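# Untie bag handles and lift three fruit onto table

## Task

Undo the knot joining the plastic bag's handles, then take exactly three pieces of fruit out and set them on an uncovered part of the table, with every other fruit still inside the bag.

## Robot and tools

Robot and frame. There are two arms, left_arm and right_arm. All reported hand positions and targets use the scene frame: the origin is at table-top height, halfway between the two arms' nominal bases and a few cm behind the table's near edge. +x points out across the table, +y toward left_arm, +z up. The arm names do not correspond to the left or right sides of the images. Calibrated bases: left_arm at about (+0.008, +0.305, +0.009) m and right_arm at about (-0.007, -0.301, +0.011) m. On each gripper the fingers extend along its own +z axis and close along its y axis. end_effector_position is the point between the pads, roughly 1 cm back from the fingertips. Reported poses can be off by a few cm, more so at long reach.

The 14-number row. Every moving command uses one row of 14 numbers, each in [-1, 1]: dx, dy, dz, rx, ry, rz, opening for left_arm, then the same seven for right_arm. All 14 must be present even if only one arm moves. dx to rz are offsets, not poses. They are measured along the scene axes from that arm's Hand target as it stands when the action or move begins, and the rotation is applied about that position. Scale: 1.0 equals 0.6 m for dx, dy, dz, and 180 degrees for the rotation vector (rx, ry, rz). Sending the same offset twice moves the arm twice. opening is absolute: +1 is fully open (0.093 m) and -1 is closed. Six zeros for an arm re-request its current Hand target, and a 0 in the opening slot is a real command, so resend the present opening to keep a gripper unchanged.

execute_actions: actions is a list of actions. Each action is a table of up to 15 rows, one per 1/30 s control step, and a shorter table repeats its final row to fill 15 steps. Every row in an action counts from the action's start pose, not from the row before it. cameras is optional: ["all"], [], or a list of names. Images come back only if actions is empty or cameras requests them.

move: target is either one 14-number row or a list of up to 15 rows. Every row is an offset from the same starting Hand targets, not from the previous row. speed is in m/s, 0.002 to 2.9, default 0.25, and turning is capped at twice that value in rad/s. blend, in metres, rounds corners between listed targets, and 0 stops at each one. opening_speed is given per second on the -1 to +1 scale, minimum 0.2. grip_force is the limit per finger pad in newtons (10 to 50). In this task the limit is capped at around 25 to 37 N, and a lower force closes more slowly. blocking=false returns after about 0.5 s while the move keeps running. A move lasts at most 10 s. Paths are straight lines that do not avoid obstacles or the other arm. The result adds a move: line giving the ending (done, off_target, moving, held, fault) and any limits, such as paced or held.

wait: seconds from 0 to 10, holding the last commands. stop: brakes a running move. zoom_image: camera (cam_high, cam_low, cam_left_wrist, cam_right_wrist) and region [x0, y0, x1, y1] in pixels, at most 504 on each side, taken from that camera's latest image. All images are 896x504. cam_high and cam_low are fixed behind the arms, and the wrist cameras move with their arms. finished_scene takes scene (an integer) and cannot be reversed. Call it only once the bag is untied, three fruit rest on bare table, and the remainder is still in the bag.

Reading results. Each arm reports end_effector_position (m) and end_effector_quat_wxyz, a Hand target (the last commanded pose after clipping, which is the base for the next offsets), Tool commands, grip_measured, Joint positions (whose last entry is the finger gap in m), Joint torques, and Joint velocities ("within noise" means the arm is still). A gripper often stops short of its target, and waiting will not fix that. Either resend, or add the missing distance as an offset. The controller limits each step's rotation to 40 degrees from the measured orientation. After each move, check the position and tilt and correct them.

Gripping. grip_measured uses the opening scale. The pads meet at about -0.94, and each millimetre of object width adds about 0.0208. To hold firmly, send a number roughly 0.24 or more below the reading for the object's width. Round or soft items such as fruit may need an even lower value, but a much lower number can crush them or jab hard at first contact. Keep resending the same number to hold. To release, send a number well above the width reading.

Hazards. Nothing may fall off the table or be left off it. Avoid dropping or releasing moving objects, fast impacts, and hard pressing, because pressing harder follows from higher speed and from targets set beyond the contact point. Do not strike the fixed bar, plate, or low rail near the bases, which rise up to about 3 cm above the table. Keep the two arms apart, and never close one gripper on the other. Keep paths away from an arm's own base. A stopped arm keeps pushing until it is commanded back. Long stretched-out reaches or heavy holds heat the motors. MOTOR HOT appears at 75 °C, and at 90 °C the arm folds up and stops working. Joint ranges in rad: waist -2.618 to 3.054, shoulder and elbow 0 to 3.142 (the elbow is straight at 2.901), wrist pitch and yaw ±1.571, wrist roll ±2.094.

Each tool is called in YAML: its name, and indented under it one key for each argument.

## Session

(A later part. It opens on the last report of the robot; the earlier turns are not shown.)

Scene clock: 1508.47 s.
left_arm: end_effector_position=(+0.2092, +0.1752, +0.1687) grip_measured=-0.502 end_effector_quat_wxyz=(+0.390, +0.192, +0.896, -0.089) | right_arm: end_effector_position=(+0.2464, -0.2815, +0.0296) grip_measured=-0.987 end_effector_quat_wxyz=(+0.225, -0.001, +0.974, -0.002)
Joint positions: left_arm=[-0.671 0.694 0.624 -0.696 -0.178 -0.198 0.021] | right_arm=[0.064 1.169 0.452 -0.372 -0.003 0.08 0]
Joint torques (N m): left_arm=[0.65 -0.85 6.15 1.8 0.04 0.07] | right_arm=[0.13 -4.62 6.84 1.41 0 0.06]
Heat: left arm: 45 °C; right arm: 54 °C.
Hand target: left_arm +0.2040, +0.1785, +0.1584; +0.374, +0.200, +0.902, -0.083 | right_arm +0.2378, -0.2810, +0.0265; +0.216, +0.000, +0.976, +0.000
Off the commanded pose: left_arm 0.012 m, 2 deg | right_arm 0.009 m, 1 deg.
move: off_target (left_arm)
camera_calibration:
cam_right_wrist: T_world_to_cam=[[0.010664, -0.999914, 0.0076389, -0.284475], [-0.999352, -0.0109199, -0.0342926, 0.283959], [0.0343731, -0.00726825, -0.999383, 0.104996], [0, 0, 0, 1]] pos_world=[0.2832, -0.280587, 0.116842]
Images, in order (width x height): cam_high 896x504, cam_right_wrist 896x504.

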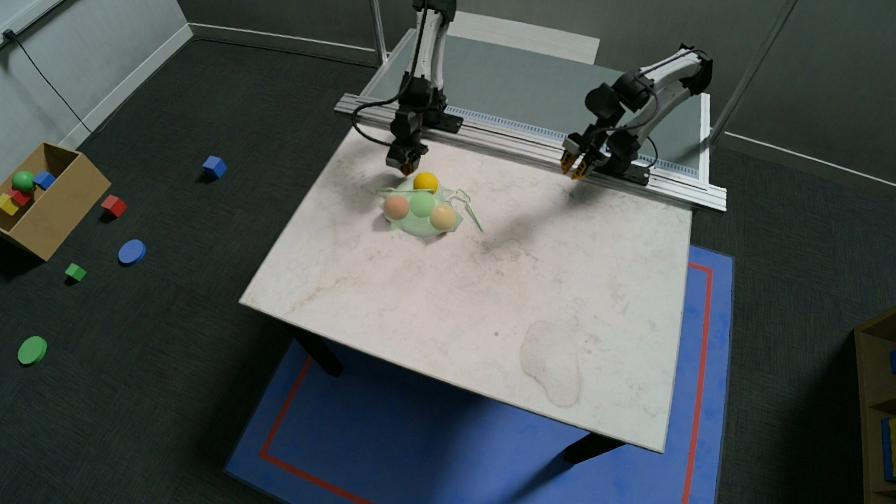

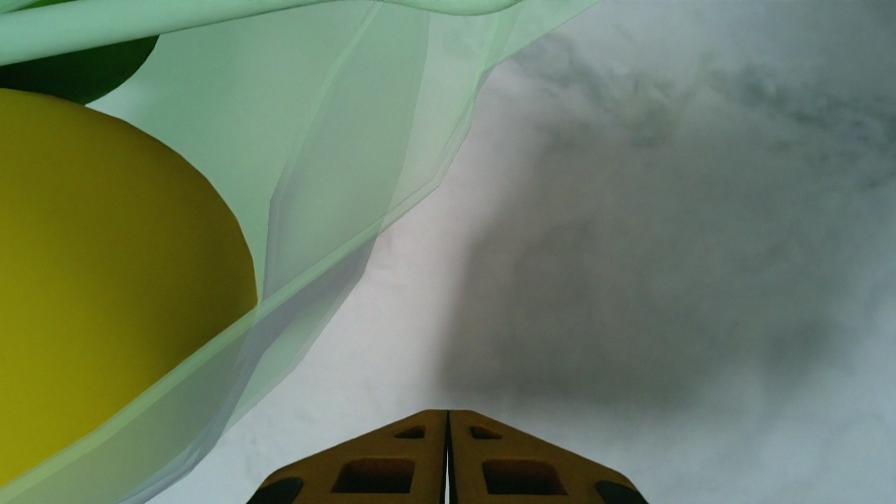

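move:
  target:
    - [0,0,0,0,0,0,-0.5,-0.02,0,0.2,0,0,0,-1]
    - [0,0,0,0,0,0,-0.5,0.087,0.12,0.385,0,0,0,1]
  speed: 0.25
  blend: [0.04,0]
  cameras: ["cam_right_wrist"]

zoom_image:
  camera: "cam_right_wrist"
  region: [230, 80, 680, 410]

Scene clock: 1522.90 s.
left_arm: end_effector_position=(+0.2092, +0.1752, +0.1687) grip_measured=-0.502 end_effector_quat_wxyz=(+0.390, +0.192, +0.896, -0.089) | right_arm: end_effector_position=(+0.2892, -0.2085, +0.2509) grip_measured=+1.000 end_effector_quat_wxyz=(+0.213, -0.003, +0.977, +0.005)
Joint positions: left_arm=[-0.671 0.694 0.624 -0.696 -0.178 -0.198 0.021] | right_arm=[0.321 1.353 1.511 -1.279 0.095 0.31 0.093]
Joint torques (N m): left_arm=[0.66 -0.88 6.19 1.81 0.02 0.08] | right_arm=[0.23 -3.71 11.71 1.3 0.25 0.07]
Heat: left arm: 44 °C; right arm: 55 °C.
Hand target: left_arm +0.2040, +0.1785, +0.1584; +0.374, +0.200, +0.902, -0.083 | right_arm +0.2900, -0.2091, +0.2575; +0.216, +0.000, +0.976, +0.000
Off the commanded pose: left_arm 0.012 m, 2 deg | right_arm 0.007 m, 1 deg.
move: off_target (left_arm)
camera_calibration:
cam_right_wrist: T_world_to_cam=[[0.0170474, -0.999844, -0.00468319, -0.212365], [-0.999813, -0.0170036, -0.00925585, 0.327693], [0.00917477, 0.0048401, -0.999946, 0.335147], [0, 0, 0, 1]] pos_world=[0.328177, -0.208382, 0.337168]
Images, in order (width x height): cam_right_wrist 896x504.

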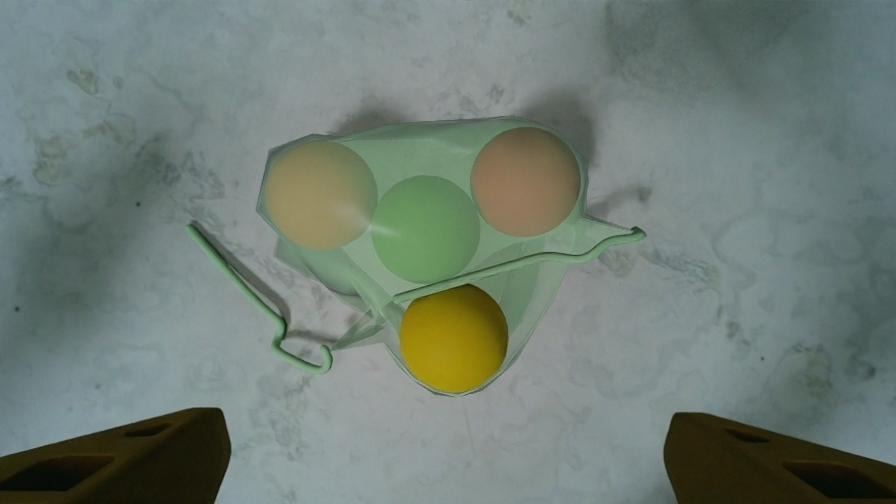

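Scaled by 1.120 from the camera's 896x504 image, which has a finer 1280x720 frame.

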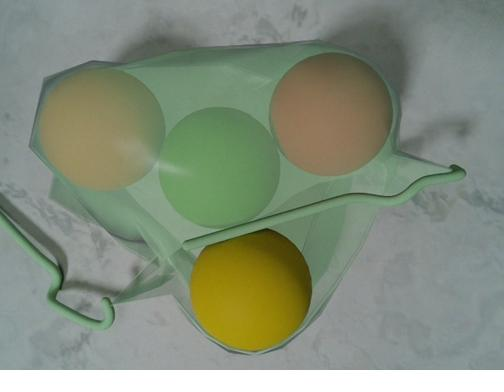

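move:
  target: [0,0,0,0,0,0,-0.5,-0.0257,-0.0062,-0.27,0,0,0,1]
  speed: 0.2
  cameras: ["cam_right_wrist","cam_low"]

Scene clock: 1537.30 s.
left_arm: end_effector_position=(+0.2092, +0.1752, +0.1687) grip_measured=-0.502 end_effector_quat_wxyz=(+0.390, +0.192, +0.896, -0.089) | right_arm: end_effector_position=(+0.2753, -0.2115, +0.0953) grip_measured=+1.000 end_effector_quat_wxyz=(+0.208, -0.003, +0.978, +0.003)
Joint positions: left_arm=[-0.671 0.694 0.624 -0.696 -0.178 -0.198 0.021] | right_arm=[0.351 1.277 0.83 -0.689 0.108 0.338 0.093]
Joint torques (N m): left_arm=[0.7 -0.83 6.24 1.81 0.02 0.09] | right_arm=[0.34 -5.71 7.46 1.66 0.28 0.09]
Heat: left arm: 44 °C; right arm: 58 °C.
Hand target: left_arm +0.2040, +0.1785, +0.1584; +0.374, +0.200, +0.902, -0.083 | right_arm +0.2746, -0.2127, +0.0954; +0.216, +0.000, +0.976, +0.000
Off the commanded pose: left_arm 0.012 m, 2 deg | right_arm 0.002 m, 1 deg.
move: off_target (left_arm)
camera_calibration:
cam_right_wrist: T_world_to_cam=[[0.0160081, -0.999871, -0.00106003, -0.215912], [-0.999871, -0.0160095, 0.0013084, 0.31161], [-0.0013252, 0.00103895, -0.999999, 0.181817], [0, 0, 0, 1]] pos_world=[0.315267, -0.211085, 0.18118]
Images, in order (width x height): cam_low 896x504, cam_right_wrist 896x504.

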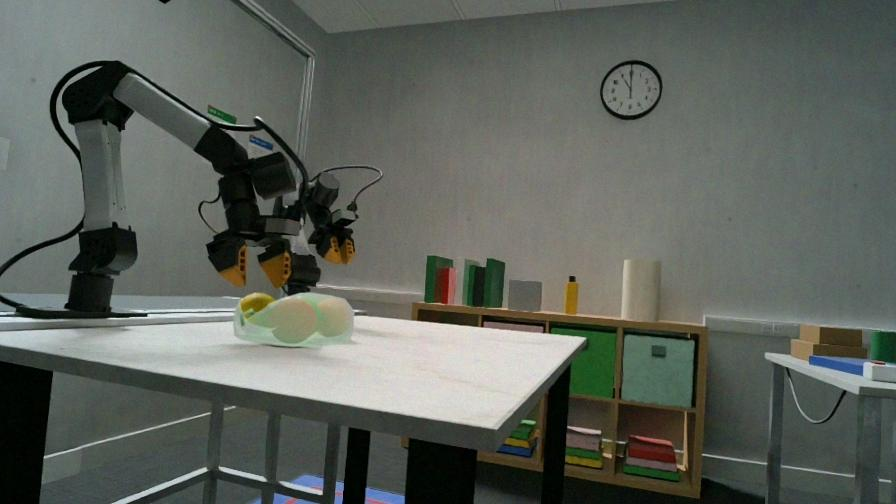

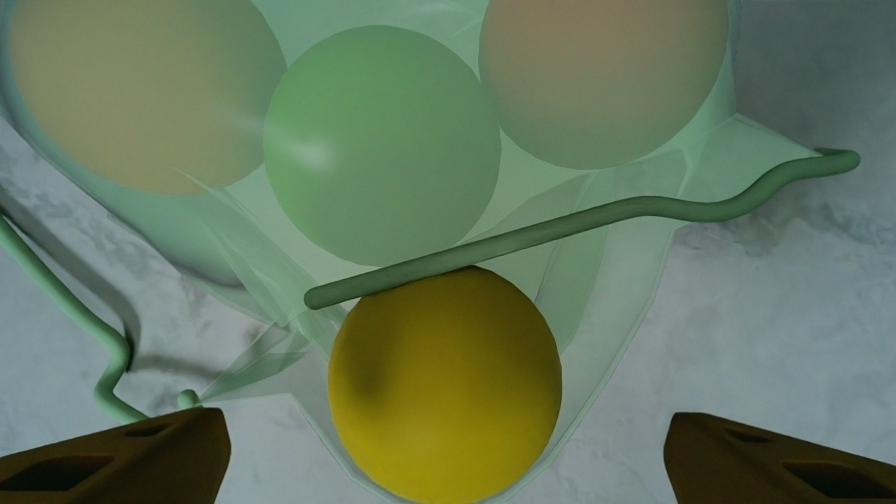

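move:
  target: [0,0,0,0,0,0,-0.5,0,0,-0.097,0,0,0,1]
  speed: 0.1
  cameras: ["cam_right_wrist"]

Scene clock: 1547.50 s.
left_arm: end_effector_position=(+0.2092, +0.1752, +0.1687) grip_measured=-0.502 end_effector_quat_wxyz=(+0.390, +0.192, +0.896, -0.089) | right_arm: end_effector_position=(+0.2766, -0.2109, +0.0428) grip_measured=+1.000 end_effector_quat_wxyz=(+0.218, -0.003, +0.976, +0.007)
Joint positions: left_arm=[-0.671 0.694 0.624 -0.696 -0.178 -0.198 0.021] | right_arm=[0.359 1.353 0.654 -0.416 0.112 0.346 0.093]
Joint torques (N m): left_arm=[0.66 -0.85 6.13 1.82 0.02 0.08] | right_arm=[0.25 -3.71 7.1 1.72 0.29 0.11]
Heat: left arm: 43 °C; right arm: 56 °C.
Hand target: left_arm +0.2040, +0.1785, +0.1584; +0.374, +0.200, +0.902, -0.083 | right_arm +0.2746, -0.2128, +0.0373; +0.216, +0.000, +0.976, +0.000
Off the commanded pose: left_arm 0.012 m, 2 deg | right_arm 0.006 m, 1 deg.
move: off_target (left_arm)
camera_calibration:
cam_right_wrist: T_world_to_cam=[[0.0166621, -0.999827, -0.00821551, -0.215323], [-0.999672, -0.0164984, -0.0196136, 0.313738], [0.0194747, 0.00853962, -0.999774, 0.125099], [0, 0, 0, 1]] pos_world=[0.314787, -0.211178, 0.129455]
Images, in order (width x height): cam_right_wrist 896x504.

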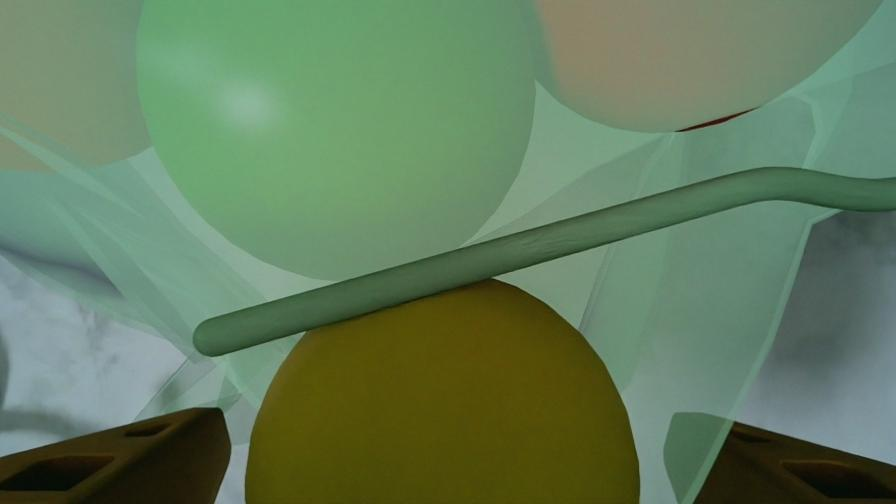

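move:
  target:
    - [0,0,0,0,0,0,-0.5,0.0,0.0,0.085,0,0,0,1]
    - [0,0,0,0,0,0,-0.5,0.0133,0.015,0.085,0,0,0,1]
    - [0,0,0,0,0,0,-0.5,0.0133,0.015,0.003,0,0,0,1]
  speed: 0.1
  cameras: ["cam_right_wrist"]

Scene clock: 1587.60 s.
left_arm: end_effector_position=(+0.2092, +0.1752, +0.1687) grip_measured=-0.502 end_effector_quat_wxyz=(+0.390, +0.192, +0.896, -0.089) | right_arm: end_effector_position=(+0.2845, -0.2019, +0.0444) grip_measured=+1.000 end_effector_quat_wxyz=(+0.218, -0.003, +0.976, +0.007)
Joint positions: left_arm=[-0.671 0.694 0.624 -0.696 -0.178 -0.198 0.021] | right_arm=[0.383 1.394 0.697 -0.42 0.122 0.367 0.093]
Joint torques (N m): left_arm=[0.65 -0.83 6.16 1.79 0.03 0.07] | right_arm=[0.27 -4.12 6.95 1.7 0.27 0.1]
Heat: left arm: 42 °C; right arm: 55 °C.
Hand target: left_arm +0.2040, +0.1785, +0.1584; +0.374, +0.200, +0.902, -0.083 | right_arm +0.2825, -0.2038, +0.0390; +0.216, +0.000, +0.976, +0.000
Off the commanded pose: left_arm 0.012 m, 2 deg | right_arm 0.006 m, 1 deg.
move: off_target (left_arm)
camera_calibration:
cam_right_wrist: T_world_to_cam=[[0.0167515, -0.999827, -0.00802897, -0.206397], [-0.999687, -0.0165989, -0.0187116, 0.321683], [0.0185751, 0.00833991, -0.999793, 0.126721], [0, 0, 0, 1]] pos_world=[0.322686, -0.202079, 0.131057]
Images, in order (width x height): cam_right_wrist 896x504.

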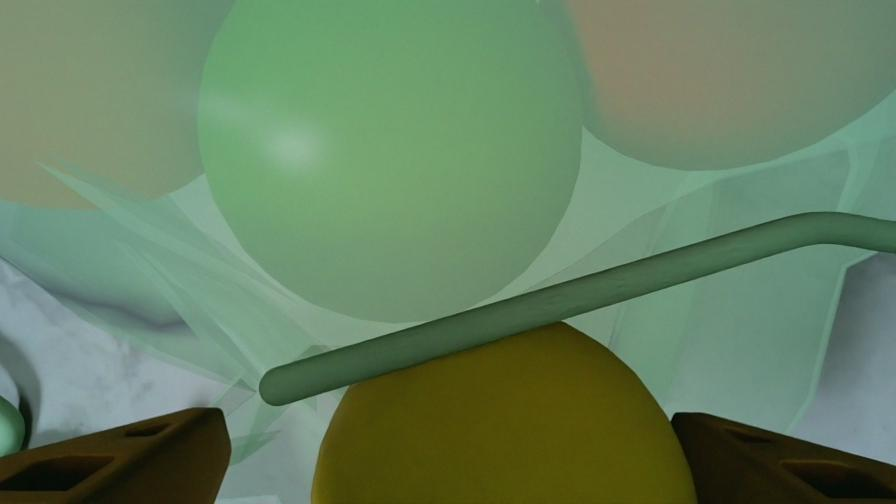

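move:
  target: [0.0767,-0.3175,-0.034,-0.1234,-0.0787,-0.355,-0.5,0,0,0,0,0,0,1]
  speed: 0.25
  cameras: ["cam_left_wrist"]

zoom_image:
  camera: "cam_left_wrist"
  region: [250, 100, 650, 400]

Scene clock: 1607.83 s.
left_arm: end_effector_position=(+0.2474, -0.0073, +0.1349) grip_measured=-0.502 end_effector_quat_wxyz=(+0.401, +0.573, +0.589, -0.405) | right_arm: end_effector_position=(+0.2846, -0.2019, +0.0445) grip_measured=+1.000 end_effector_quat_wxyz=(+0.218, -0.003, +0.976, +0.007)
Joint positions: left_arm=[-0.549 1.579 0.691 0.297 0.908 0.46 0.021] | right_arm=[0.383 1.394 0.697 -0.42 0.122 0.367 0.093]
Joint torques (N m): left_arm=[-0.1 -4.62 8.14 1.99 0.46 0.07] | right_arm=[0.24 -4.18 7.02 1.7 0.27 0.13]
Heat: left arm: 42 °C; right arm: 54 °C.
Hand target: left_arm +0.2502, -0.0119, +0.1382; +0.406, +0.579, +0.579, -0.405 | right_arm +0.2825, -0.2038, +0.0390; +0.216, +0.000, +0.976, +0.000
Off the commanded pose: left_arm 0.006 m, 1 deg | right_arm 0.006 m, 1 deg.
move: done
camera_calibration:
cam_left_wrist: T_world_to_cam=[[-0.999885, -0.00766746, 0.0130485, 0.244769], [-0.0146415, 0.708331, -0.705729, 0.143731], [-0.00383149, -0.705839, -0.708362, 0.180348], [0, 0, 0, 1]] pos_world=[0.247536, 0.0273645, 0.225992]
Images, in order (width x height): cam_left_wrist 896x504.

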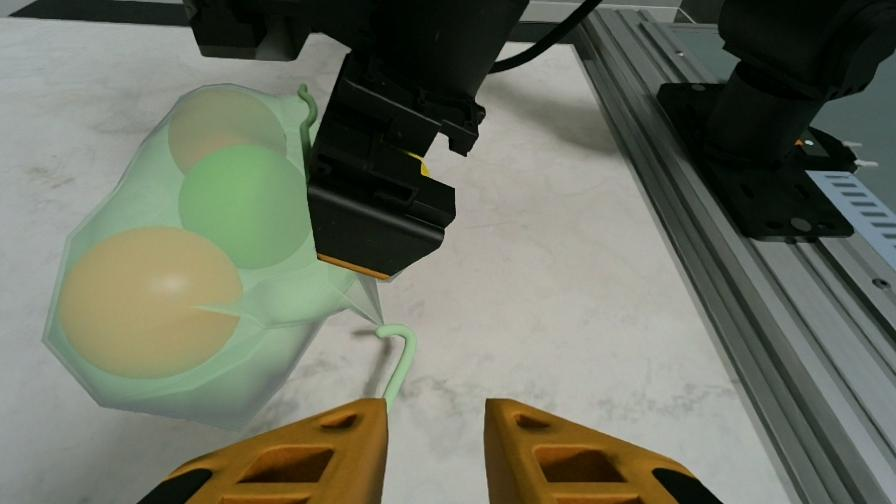

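Scaled by 1.260 from the camera's 896x504 image, which has a finer 1280x720 frame.

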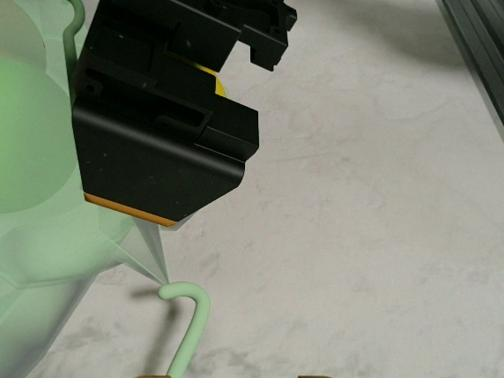

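move:
  target: [0,0,0,0,0,0,-0.5,-0.012,-0.02,-0.005,0,0,0,1]
  speed: 0.06
  cameras: ["cam_right_wrist"]

Scene clock: 1622.20 s.
left_arm: end_effector_position=(+0.2474, -0.0074, +0.1350) grip_measured=-0.502 end_effector_quat_wxyz=(+0.401, +0.574, +0.588, -0.405) | right_arm: end_effector_position=(+0.2752, -0.2132, +0.0333) grip_measured=+1.000 end_effector_quat_wxyz=(+0.207, -0.001, +0.978, -0.003)
Joint positions: left_arm=[-0.549 1.579 0.691 0.297 0.909 0.461 0.021] | right_arm=[0.361 1.388 0.651 -0.406 0.122 0.35 0.093]
Joint torques (N m): left_arm=[-0.03 -4.59 8.18 1.98 0.44 0.08] | right_arm=[-0.91 -7.01 6.64 1.62 0.13 -0.08]
Heat: left arm: 44 °C; right arm: 54 °C.
Hand target: left_arm +0.2501, -0.0120, +0.1383; +0.406, +0.579, +0.579, -0.406 | right_arm +0.2754, -0.2158, +0.0360; +0.216, +0.000, +0.976, +0.000
Off the commanded pose: left_arm 0.006 m, 1 deg | right_arm 0.004 m, 1 deg.
move: done
camera_calibration:
cam_right_wrist: T_world_to_cam=[[0.00915923, -0.999918, 0.00893372, -0.216221], [-0.99995, -0.0091228, 0.00410983, 0.312922], [-0.00402799, -0.00897092, -0.999952, 0.118445], [0, 0, 0, 1]] pos_world=[0.315364, -0.212286, 0.119085]
Images, in order (width x height): cam_right_wrist 896x504.

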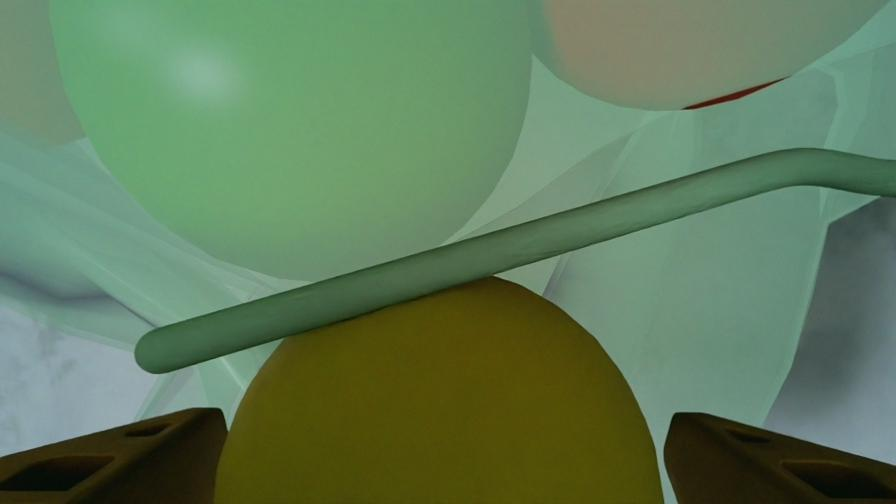

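Centered, both fingers in the mouth. Close.

move:
  target: [0,0,0,0,0,0,-0.5,0,0,0,0,0,0,0.2]
  opening_speed: 0.4
  cameras: ["cam_right_wrist","cam_left_wrist"]

Scene clock: 1629.30 s.
left_arm: end_effector_position=(+0.2474, -0.0074, +0.1350) grip_measured=-0.502 end_effector_quat_wxyz=(+0.401, +0.574, +0.588, -0.405) | right_arm: end_effector_position=(+0.2752, -0.2132, +0.0333) grip_measured=+0.353 end_effector_quat_wxyz=(+0.207, -0.001, +0.978, -0.003)
Joint positions: left_arm=[-0.549 1.579 0.691 0.297 0.909 0.461 0.021] | right_arm=[0.361 1.388 0.651 -0.406 0.122 0.349 0.062]
Joint torques (N m): left_arm=[-0.08 -4.57 8.06 1.97 0.44 0.08] | right_arm=[-0.99 -6.94 6.75 1.68 0.09 -0.08]
Heat: left arm: 45 °C; right arm: 53 °C.
Hand target: left_arm +0.2501, -0.0120, +0.1383; +0.406, +0.579, +0.579, -0.406 | right_arm +0.2753, -0.2159, +0.0360; +0.216, +0.000, +0.976, +0.000
Off the commanded pose: left_arm 0.006 m, 1 deg | right_arm 0.004 m, 1 deg.
move: done
camera_calibration:
cam_left_wrist: T_world_to_cam=[[-0.999897, -0.00687555, 0.0125699, 0.244757], [-0.013745, 0.707933, -0.706146, 0.143682], [-0.00404352, -0.706246, -0.707955, 0.18039], [0, 0, 0, 1]] pos_world=[0.247437, 0.0273655, 0.226091]
cam_right_wrist: T_world_to_cam=[[0.00986075, -0.999909, 0.00922986, -0.216377], [-0.999943, -0.00982307, 0.00411876, 0.312771], [-0.00402772, -0.00926995, -0.999949, 0.118382], [0, 0, 0, 1]] pos_world=[0.315364, -0.212187, 0.119085]
Images, in order (width x height): cam_left_wrist 896x504, cam_right_wrist 896x504.

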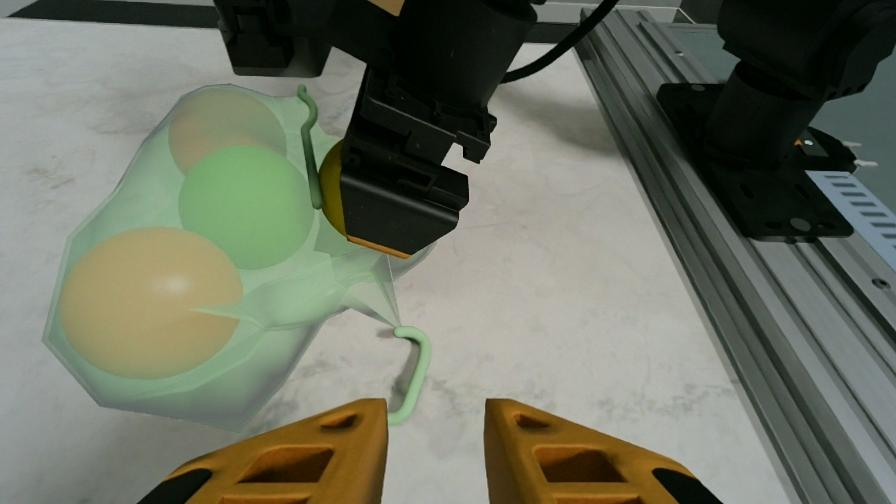

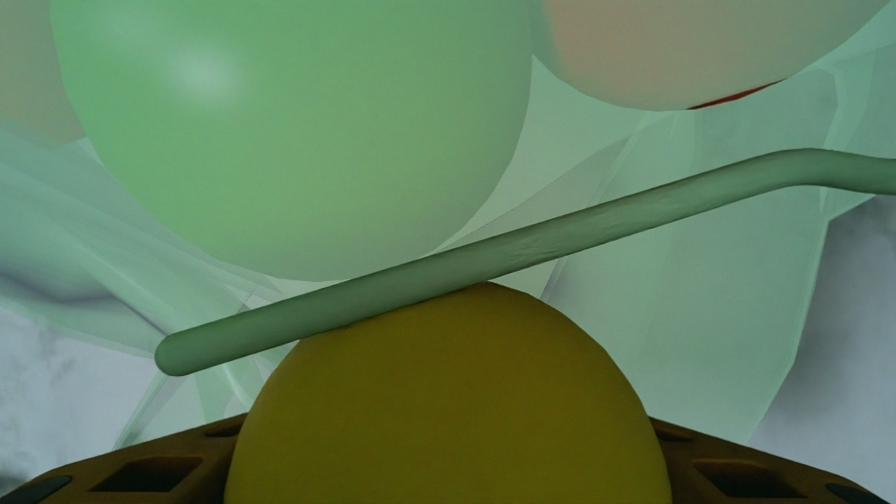

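move:
  target: [0,0,0,0,0,0,-0.5,-0.01,0,0.08,0,0,0,0.1]
  speed: 0.06
  cameras: ["cam_right_wrist","cam_left_wrist"]

zoom_image:
  camera: "cam_left_wrist"
  region: [250, 80, 550, 380]

Scene clock: 1637.53 s.
left_arm: end_effector_position=(+0.2474, -0.0074, +0.1350) grip_measured=-0.502 end_effector_quat_wxyz=(+0.401, +0.574, +0.588, -0.405) | right_arm: end_effector_position=(+0.2627, -0.2169, +0.0692) grip_measured=+0.353 end_effector_quat_wxyz=(+0.200, -0.002, +0.980, -0.005)
Joint positions: left_arm=[-0.549 1.579 0.691 0.297 0.909 0.461 0.021] | right_arm=[0.361 1.271 0.724 -0.612 0.122 0.349 0.062]
Joint torques (N m): left_arm=[-0.02 -4.55 8.18 1.98 0.42 0.09] | right_arm=[-0.62 -6.13 11.96 1.21 0.1 -0.06]
Heat: left arm: 45 °C; right arm: 53 °C.
Hand target: left_arm +0.2501, -0.0120, +0.1383; +0.406, +0.579, +0.579, -0.406 | right_arm +0.2694, -0.2158, +0.0842; +0.216, +0.000, +0.976, +0.000
Off the commanded pose: left_arm 0.006 m, 1 deg | right_arm 0.016 m, 2 deg.
move: off_target (right_arm)
camera_calibration:
cam_left_wrist: T_world_to_cam=[[-0.999897, -0.00687555, 0.0125699, 0.244757], [-0.013745, 0.707933, -0.706146, 0.143682], [-0.00404352, -0.706246, -0.707955, 0.18039], [0, 0, 0, 1]] pos_world=[0.247437, 0.0273655, 0.226091]
cam_right_wrist: T_world_to_cam=[[0.00948344, -0.999853, 0.014305, -0.220552], [-0.9998, -0.0092288, 0.0177628, 0.299259], [-0.0176282, -0.0144706, -0.99974, 0.156603], [0, 0, 0, 1]] pos_world=[0.304051, -0.215491, 0.154402]
Images, in order (width x height): cam_left_wrist 896x504, cam_right_wrist 896x504.

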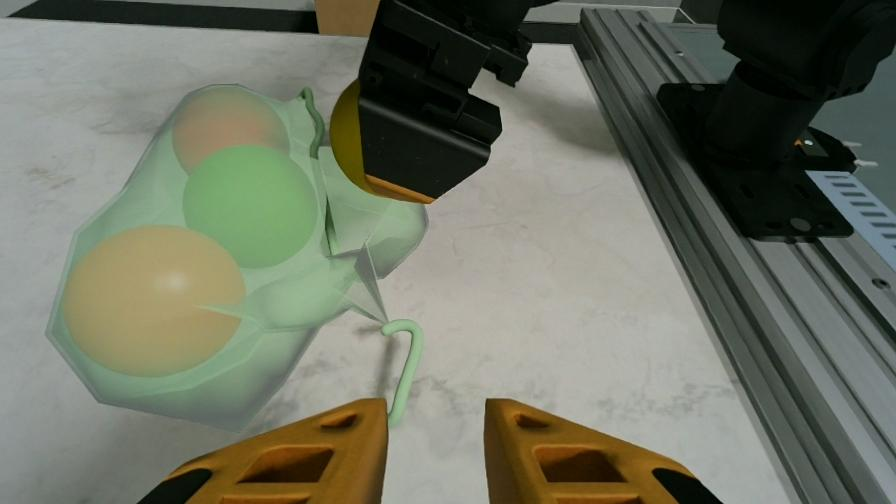

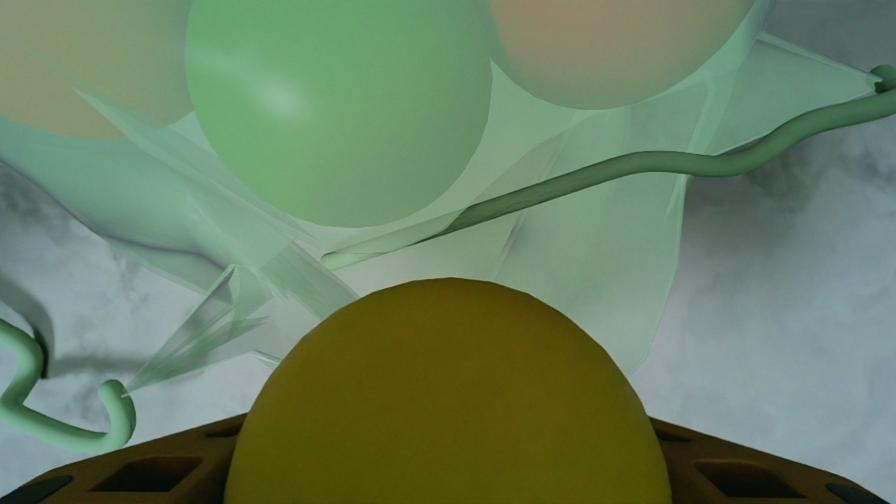

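Scaled by 1.680 from the camera's 896x504 image, which has a finer 1280x720 frame.

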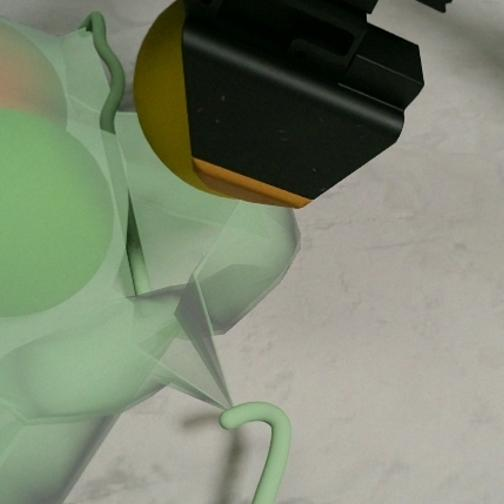

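move:
  target:
    - [0,0,0,0,0,0,-0.5,-0.01,0,0.09,0,0,0,0.1]
    - [0,0,0,0,0,0,-0.5,0,-0.2733,0.09,0,0,0,0.1]
    - [0,0,0,0,0,0,-0.5,0,-0.2733,-0.065,0,0,0,0.1]
  speed: [0.15,0.2,0.1]
  blend: [0.03,0.03,0]
  cameras: ["cam_right_wrist","cam_left_wrist"]

Scene clock: 1656.50 s.
left_arm: end_effector_position=(+0.2474, -0.0074, +0.1350) grip_measured=-0.502 end_effector_quat_wxyz=(+0.401, +0.574, +0.588, -0.405) | right_arm: end_effector_position=(+0.2683, -0.3819, +0.0493) grip_measured=+0.353 end_effector_quat_wxyz=(+0.214, +0.003, +0.977, -0.004)
Joint positions: left_arm=[-0.549 1.579 0.691 0.297 0.909 0.461 0.021] | right_arm=[-0.421 1.346 0.654 -0.465 -0.206 -0.354 0.062]
Joint torques (N m): left_arm=[-0.03 -4.57 8.16 1.98 0.43 0.09] | right_arm=[0.2 -3.45 7.24 1.71 -0.22 0]
Heat: left arm: 46 °C; right arm: 55 °C.
Hand target: left_arm +0.2501, -0.0120, +0.1383; +0.406, +0.579, +0.579, -0.406 | right_arm +0.2693, -0.3797, +0.0450; +0.216, +0.000, +0.976, +0.000
Off the commanded pose: left_arm 0.006 m, 1 deg | right_arm 0.005 m, 1 deg.
move: done; blend cut to 0.0273 m at target 1
camera_calibration:
cam_left_wrist: T_world_to_cam=[[-0.999897, -0.00687555, 0.0125699, 0.244757], [-0.013745, 0.707933, -0.706146, 0.143682], [-0.00404352, -0.706246, -0.707955, 0.18039], [0, 0, 0, 1]] pos_world=[0.247437, 0.0273655, 0.226091]
cam_right_wrist: T_world_to_cam=[[0.00109672, -0.99994, 0.010895, -0.382871], [-0.999929, -0.00122589, -0.0118564, 0.308196], [0.0118691, -0.0108812, -0.99987, 0.127858], [0, 0, 0, 1]] pos_world=[0.307077, -0.381079, 0.135667]
Images, in order (width x height): cam_left_wrist 896x504, cam_right_wrist 896x504.

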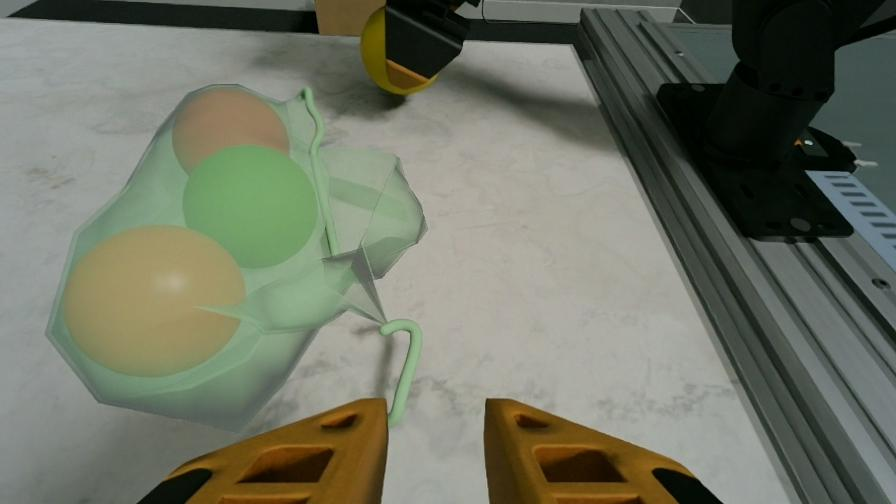

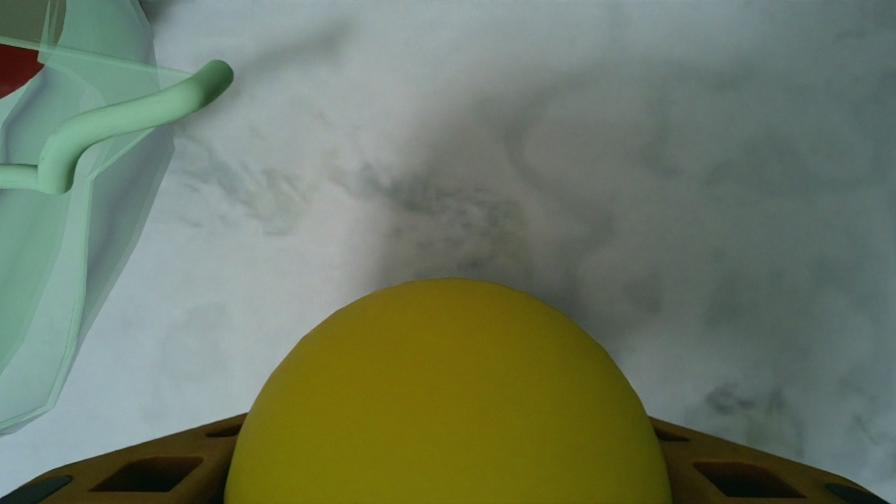

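move:
  target: [0,0,0,0,0,0,-0.5,0,0,-0.023,0,0,0,0.1]
  speed: 0.04

move:
  target: [0,0,0,0,0,0,-0.5,0,0,-0.004,0,0,0,0.1]
  speed: 0.03
  cameras: ["cam_left_wrist"]

zoom_image:
  camera: "cam_left_wrist"
  region: [300, 0, 500, 130]

Scene clock: 1668.37 s.
left_arm: end_effector_position=(+0.2474, -0.0074, +0.1350) grip_measured=-0.502 end_effector_quat_wxyz=(+0.401, +0.574, +0.588, -0.405) | right_arm: end_effector_position=(+0.2692, -0.3821, +0.0360) grip_measured=+0.353 end_effector_quat_wxyz=(+0.215, +0.001, +0.977, -0.004)
Joint positions: left_arm=[-0.549 1.579 0.691 0.297 0.909 0.461 0.021] | right_arm=[-0.418 1.38 0.619 -0.394 -0.206 -0.354 0.062]
Joint torques (N m): left_arm=[-0.05 -4.59 8.12 1.98 0.41 0.1] | right_arm=[0.16 -3.52 6.78 1.78 -0.19 0.04]
Heat: left arm: 46 °C; right arm: 55 °C.
Hand target: left_arm +0.2501, -0.0120, +0.1383; +0.406, +0.579, +0.579, -0.406 | right_arm +0.2694, -0.3798, +0.0313; +0.216, +0.000, +0.976, +0.000
Off the commanded pose: left_arm 0.006 m, 1 deg | right_arm 0.005 m, 1 deg.
move: done

Scene clock: 1669.13 s.
left_arm: end_effector_position=(+0.2474, -0.0074, +0.1350) grip_measured=-0.502 end_effector_quat_wxyz=(+0.401, +0.574, +0.588, -0.405) | right_arm: end_effector_position=(+0.2711, -0.3829, +0.0357) grip_measured=+0.353 end_effector_quat_wxyz=(+0.218, +0.001, +0.976, -0.006)
Joint positions: left_arm=[-0.549 1.579 0.691 0.297 0.909 0.461 0.021] | right_arm=[-0.418 1.386 0.619 -0.382 -0.206 -0.354 0.062]
Joint torques (N m): left_arm=[-0.08 -4.59 8.18 1.98 0.41 0.07] | right_arm=[0.21 -3.63 6.28 1.71 -0.17 0.06]
Heat: left arm: 46 °C; right arm: 55 °C.
Hand target: left_arm +0.2501, -0.0120, +0.1383; +0.406, +0.579, +0.579, -0.406 | right_arm +0.2694, -0.3798, +0.0289; +0.216, +0.000, +0.976, +0.000
Off the commanded pose: left_arm 0.006 m, 1 deg | right_arm 0.008 m, 1 deg.
move: done
camera_calibration:
cam_left_wrist: T_world_to_cam=[[-0.999897, -0.00687555, 0.0125699, 0.244757], [-0.013745, 0.707933, -0.706146, 0.143682], [-0.00404352, -0.706246, -0.707955, 0.18039], [0, 0, 0, 1]] pos_world=[0.247437, 0.0273655, 0.226091]
Images, in order (width x height): cam_left_wrist 896x504.

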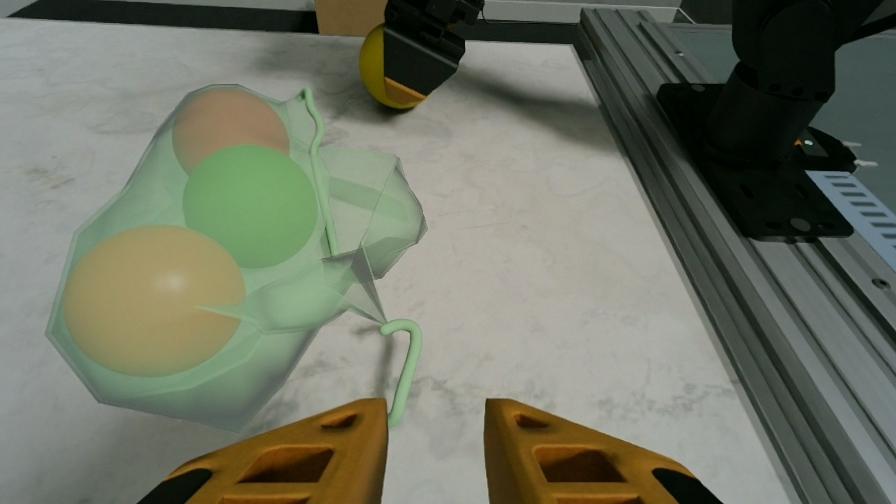

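Scaled by 2.520 from the camera's 896x504 image, which has a finer 1280x720 frame.

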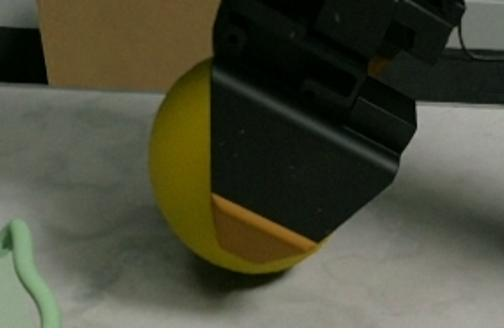

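move:
  target:
    - [0,0,0,0,0,0,-0.5,0,0,0,0,0,0,1]
    - [0,0,0,0,0,0,-0.5,-0.02,0.0,0.2,0,0,0,1]
  speed: 0.1
  opening_speed: 0.3
  cameras: ["cam_left_wrist","cam_right_wrist"]

Scene clock: 1679.47 s.
left_arm: end_effector_position=(+0.2474, -0.0074, +0.1350) grip_measured=-0.502 end_effector_quat_wxyz=(+0.401, +0.574, +0.588, -0.405) | right_arm: end_effector_position=(+0.2544, -0.3778, +0.1355) grip_measured=+1.000 end_effector_quat_wxyz=(+0.201, +0.002, +0.980, +0.003)
Joint positions: left_arm=[-0.549 1.579 0.691 0.297 0.909 0.461 0.021] | right_arm=[-0.454 1.218 0.931 -0.908 -0.223 -0.391 0.093]
Joint torques (N m): left_arm=[-0.09 -4.63 8.16 1.98 0.44 0.08] | right_arm=[-0.98 -5.07 12.27 1.21 -0.24 -0.07]
Heat: left arm: 46 °C; right arm: 55 °C.
Hand target: left_arm +0.2501, -0.0120, +0.1383; +0.406, +0.579, +0.579, -0.406 | right_arm +0.2573, -0.3798, +0.1488; +0.216, +0.000, +0.976, +0.000
Off the commanded pose: left_arm 0.006 m, 1 deg | right_arm 0.014 m, 2 deg.
move: off_target (right_arm)
camera_calibration:
cam_left_wrist: T_world_to_cam=[[-0.999897, -0.00687555, 0.0125699, 0.244757], [-0.013745, 0.707933, -0.706146, 0.143682], [-0.00404352, -0.706246, -0.707955, 0.18039], [0, 0, 0, 1]] pos_world=[0.247437, 0.0273655, 0.226091]
cam_right_wrist: T_world_to_cam=[[0.00645286, -0.999973, -0.00362112, -0.379069], [-0.999871, -0.00650546, 0.0147051, 0.289809], [-0.0147283, 0.00352576, -0.999885, 0.226455], [0, 0, 0, 1]] pos_world=[0.295553, -0.377972, 0.220795]
Images, in order (width x height): cam_left_wrist 896x504, cam_right_wrist 896x504.

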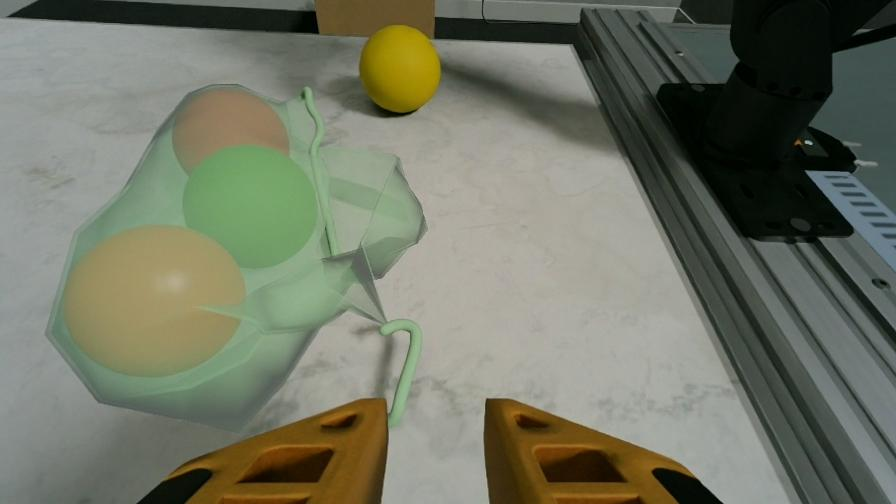

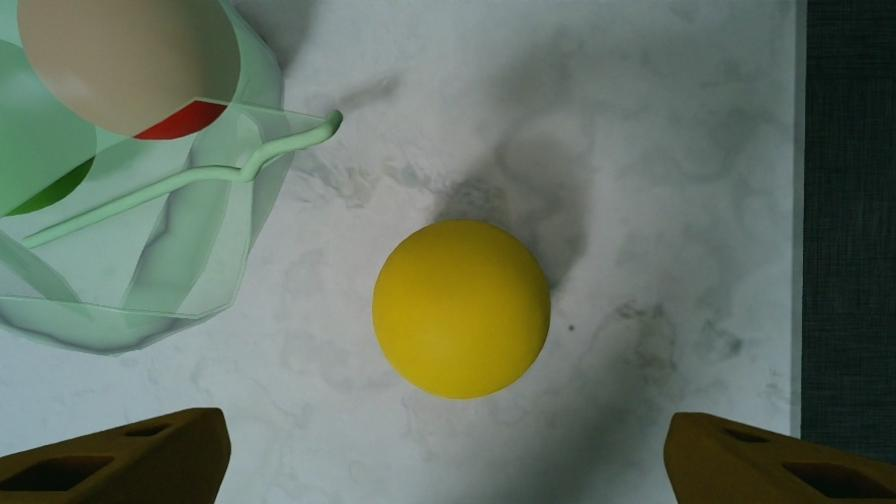

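move:
  target: [0,0,0,0,0,0,-0.5,0.0545,0.28,0.18,0,0,0,-0.3]
  speed: 0.25
  cameras: ["cam_right_wrist"]

zoom_image:
  camera: "cam_right_wrist"
  region: [230, 80, 680, 410]

Scene clock: 1707.17 s.
left_arm: end_effector_position=(+0.2474, -0.0074, +0.1350) grip_measured=-0.502 end_effector_quat_wxyz=(+0.401, +0.574, +0.588, -0.405) | right_arm: end_effector_position=(+0.2888, -0.2113, +0.2492) grip_measured=-0.299 end_effector_quat_wxyz=(+0.212, -0.004, +0.977, +0.005)
Joint positions: left_arm=[-0.549 1.579 0.691 0.297 0.909 0.461 0.021] | right_arm=[0.309 1.349 1.501 -1.275 0.09 0.299 0.031]
Joint torques (N m): left_arm=[-0.05 -4.6 8.12 1.98 0.44 0.08] | right_arm=[0.29 -3.64 12.15 1.28 0.27 0.09]
Heat: left arm: 47 °C; right arm: 57 °C.
Hand target: left_arm +0.2501, -0.0120, +0.1383; +0.406, +0.579, +0.579, -0.406 | right_arm +0.2901, -0.2118, +0.2568; +0.216, +0.000, +0.976, +0.000
Off the commanded pose: left_arm 0.006 m, 1 deg | right_arm 0.008 m, 1 deg.
move: done
camera_calibration:
cam_right_wrist: T_world_to_cam=[[0.0177303, -0.999835, -0.0039276, -0.215649], [-0.999822, -0.0177048, -0.00644588, 0.326439], [0.00637527, 0.00404119, -0.999972, 0.334123], [0, 0, 0, 1]] pos_world=[0.328075, -0.211184, 0.335371]
Images, in order (width x height): cam_right_wrist 896x504.

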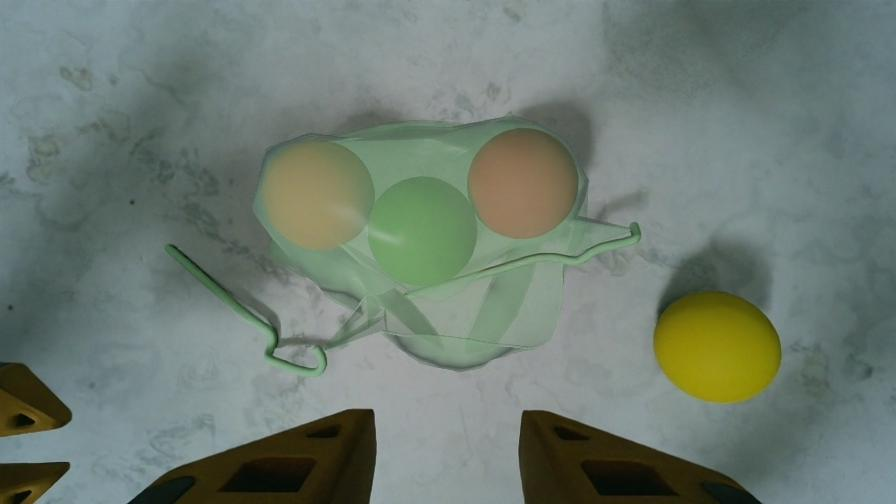

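Scaled by 1.120 from the camera's 896x504 image, which has a finer 1280x720 frame.

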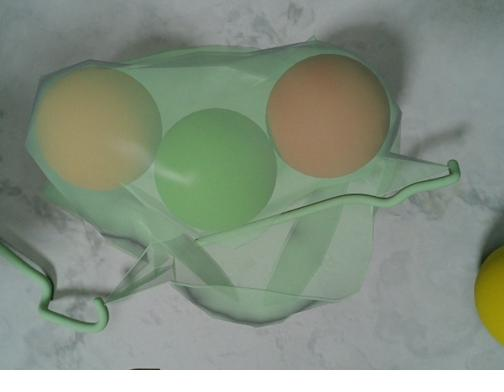

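move:
  target: [0,0,0,0,0,0,-0.5,-0.16,-0.0137,-0.19,0,-0.222,0,-0.3]
  speed: 0.25
  cameras: ["cam_right_wrist"]

zoom_image:
  camera: "cam_right_wrist"
  region: [230, 80, 680, 410]

Scene clock: 1772.80 s.
left_arm: end_effector_position=(+0.2474, -0.0074, +0.1350) grip_measured=-0.502 end_effector_quat_wxyz=(+0.401, +0.574, +0.588, -0.405) | right_arm: end_effector_position=(+0.1934, -0.2196, +0.1466) grip_measured=-0.299 end_effector_quat_wxyz=(+0.535, -0.003, +0.845, +0.004)
Joint positions: left_arm=[-0.549 1.579 0.691 0.297 0.909 0.461 0.021] | right_arm=[1.021 0.398 0.329 -0.615 0.878 0.611 0.031]
Joint torques (N m): left_arm=[-0.03 -4.56 8.08 1.97 0.44 0.06] | right_arm=[0.16 1.98 7.88 2.17 0.51 0.1]
Heat: left arm: 47 °C; right arm: 65 °C.
Hand target: left_arm +0.2501, -0.0120, +0.1382; +0.406, +0.579, +0.579, -0.406 | right_arm +0.1941, -0.2201, +0.1428; +0.537, +0.000, +0.844, -0.001
Off the commanded pose: left_arm 0.006 m, 1 deg | right_arm 0.004 m, 1 deg.
move: done
camera_calibration:
cam_right_wrist: T_world_to_cam=[[0.0134442, -0.999898, 0.00475483, -0.223041], [-0.759373, -0.0133036, -0.650519, 0.279059], [0.650516, 0.005135, -0.759475, 0.0725097], [0, 0, 0, 1]] pos_world=[0.16774, -0.219678, 0.237663]
Images, in order (width x height): cam_right_wrist 896x504.

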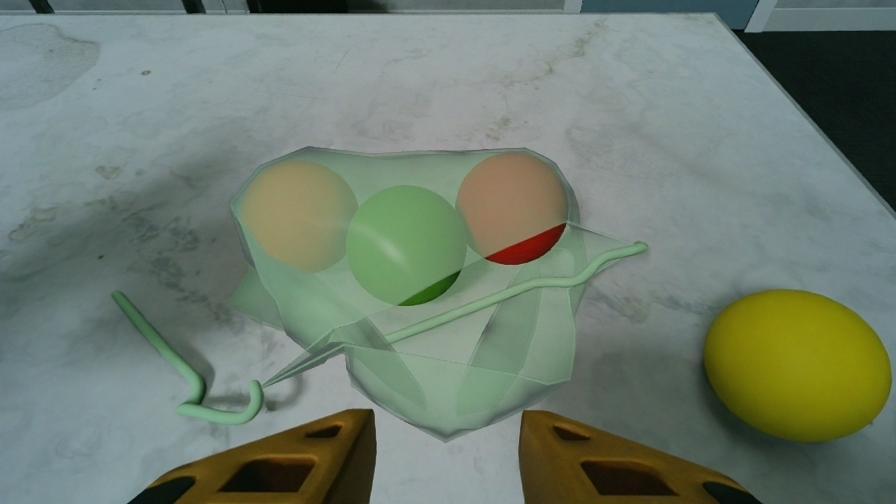

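Scaled by 1.120 from the camera's 896x504 image, which has a finer 1280x720 frame.

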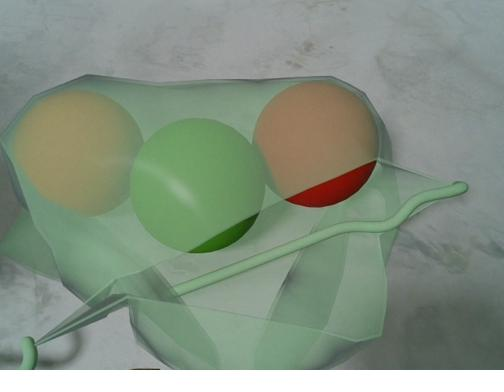

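move:
  target: [0,0,0,0,0,0,-0.5,0.12,-0.0282,-0.11,-0.4434,0.0216,0.2312,-0.55]
  speed: 0.2
  cameras: ["cam_right_wrist","cam_left_wrist"]

Scene clock: 1859.73 s.
left_arm: end_effector_position=(+0.2474, -0.0074, +0.1350) grip_measured=-0.502 end_effector_quat_wxyz=(+0.401, +0.574, +0.588, -0.405) | right_arm: end_effector_position=(+0.2681, -0.2351, +0.0828) grip_measured=-0.549 end_effector_quat_wxyz=(-0.357, +0.609, -0.613, +0.356)
Joint positions: left_arm=[-0.549 1.579 0.691 0.297 0.909 0.461 0.021] | right_arm=[0.439 0.876 0.148 0.201 0.373 -1.307 0.019]
Joint torques (N m): left_arm=[-0.08 -4.59 8.13 1.98 0.44 0.09] | right_arm=[-0.76 -0.53 7.25 2.6 -0.03 0.03]
Heat: left arm: 48 °C; right arm: 57 °C.
Hand target: left_arm +0.2501, -0.0120, +0.1382; +0.406, +0.579, +0.579, -0.406 | right_arm +0.2661, -0.2369, +0.0768; -0.354, +0.612, -0.612, +0.354
Off the commanded pose: left_arm 0.006 m, 1 deg | right_arm 0.007 m, 1 deg.
move: done
camera_calibration:
cam_left_wrist: T_world_to_cam=[[-0.999897, -0.00687555, 0.0125699, 0.244757], [-0.013745, 0.707933, -0.706146, 0.143682], [-0.00404352, -0.706246, -0.707955, 0.18039], [0, 0, 0, 1]] pos_world=[0.247437, 0.0273655, 0.226091]
cam_right_wrist: T_world_to_cam=[[0.492536, 0.00327459, 0.870286, -0.203445], [-0.355046, -0.912237, 0.20437, -0.0964164], [0.794576, -0.409651, -0.448147, -0.186313], [0, 0, 0, 1]] pos_world=[0.214012, -0.163611, 0.113265]
Images, in order (width x height): cam_left_wrist 896x504, cam_right_wrist 896x504.

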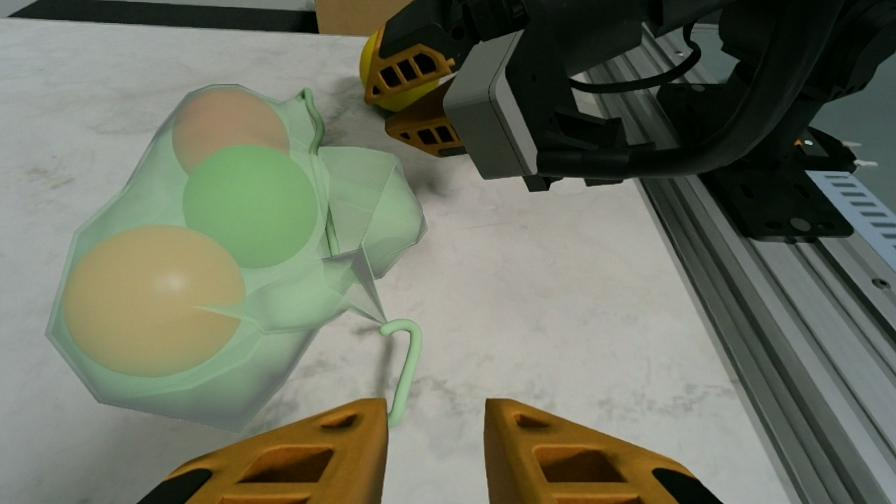

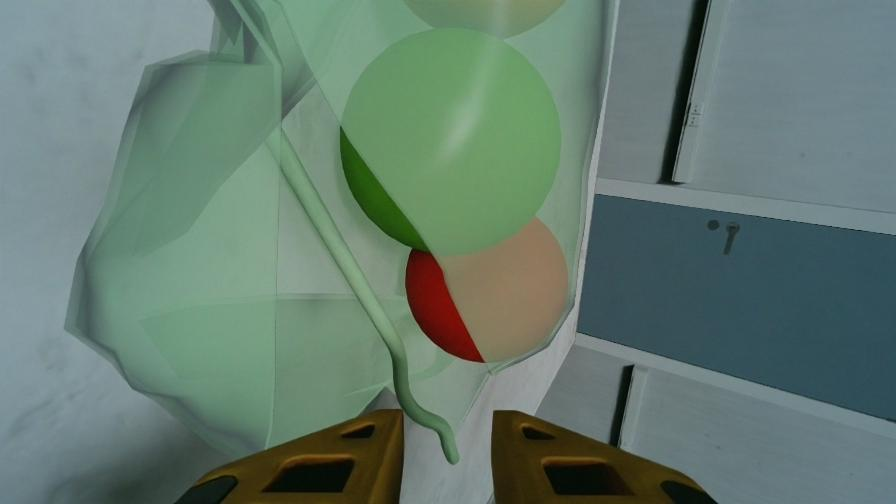

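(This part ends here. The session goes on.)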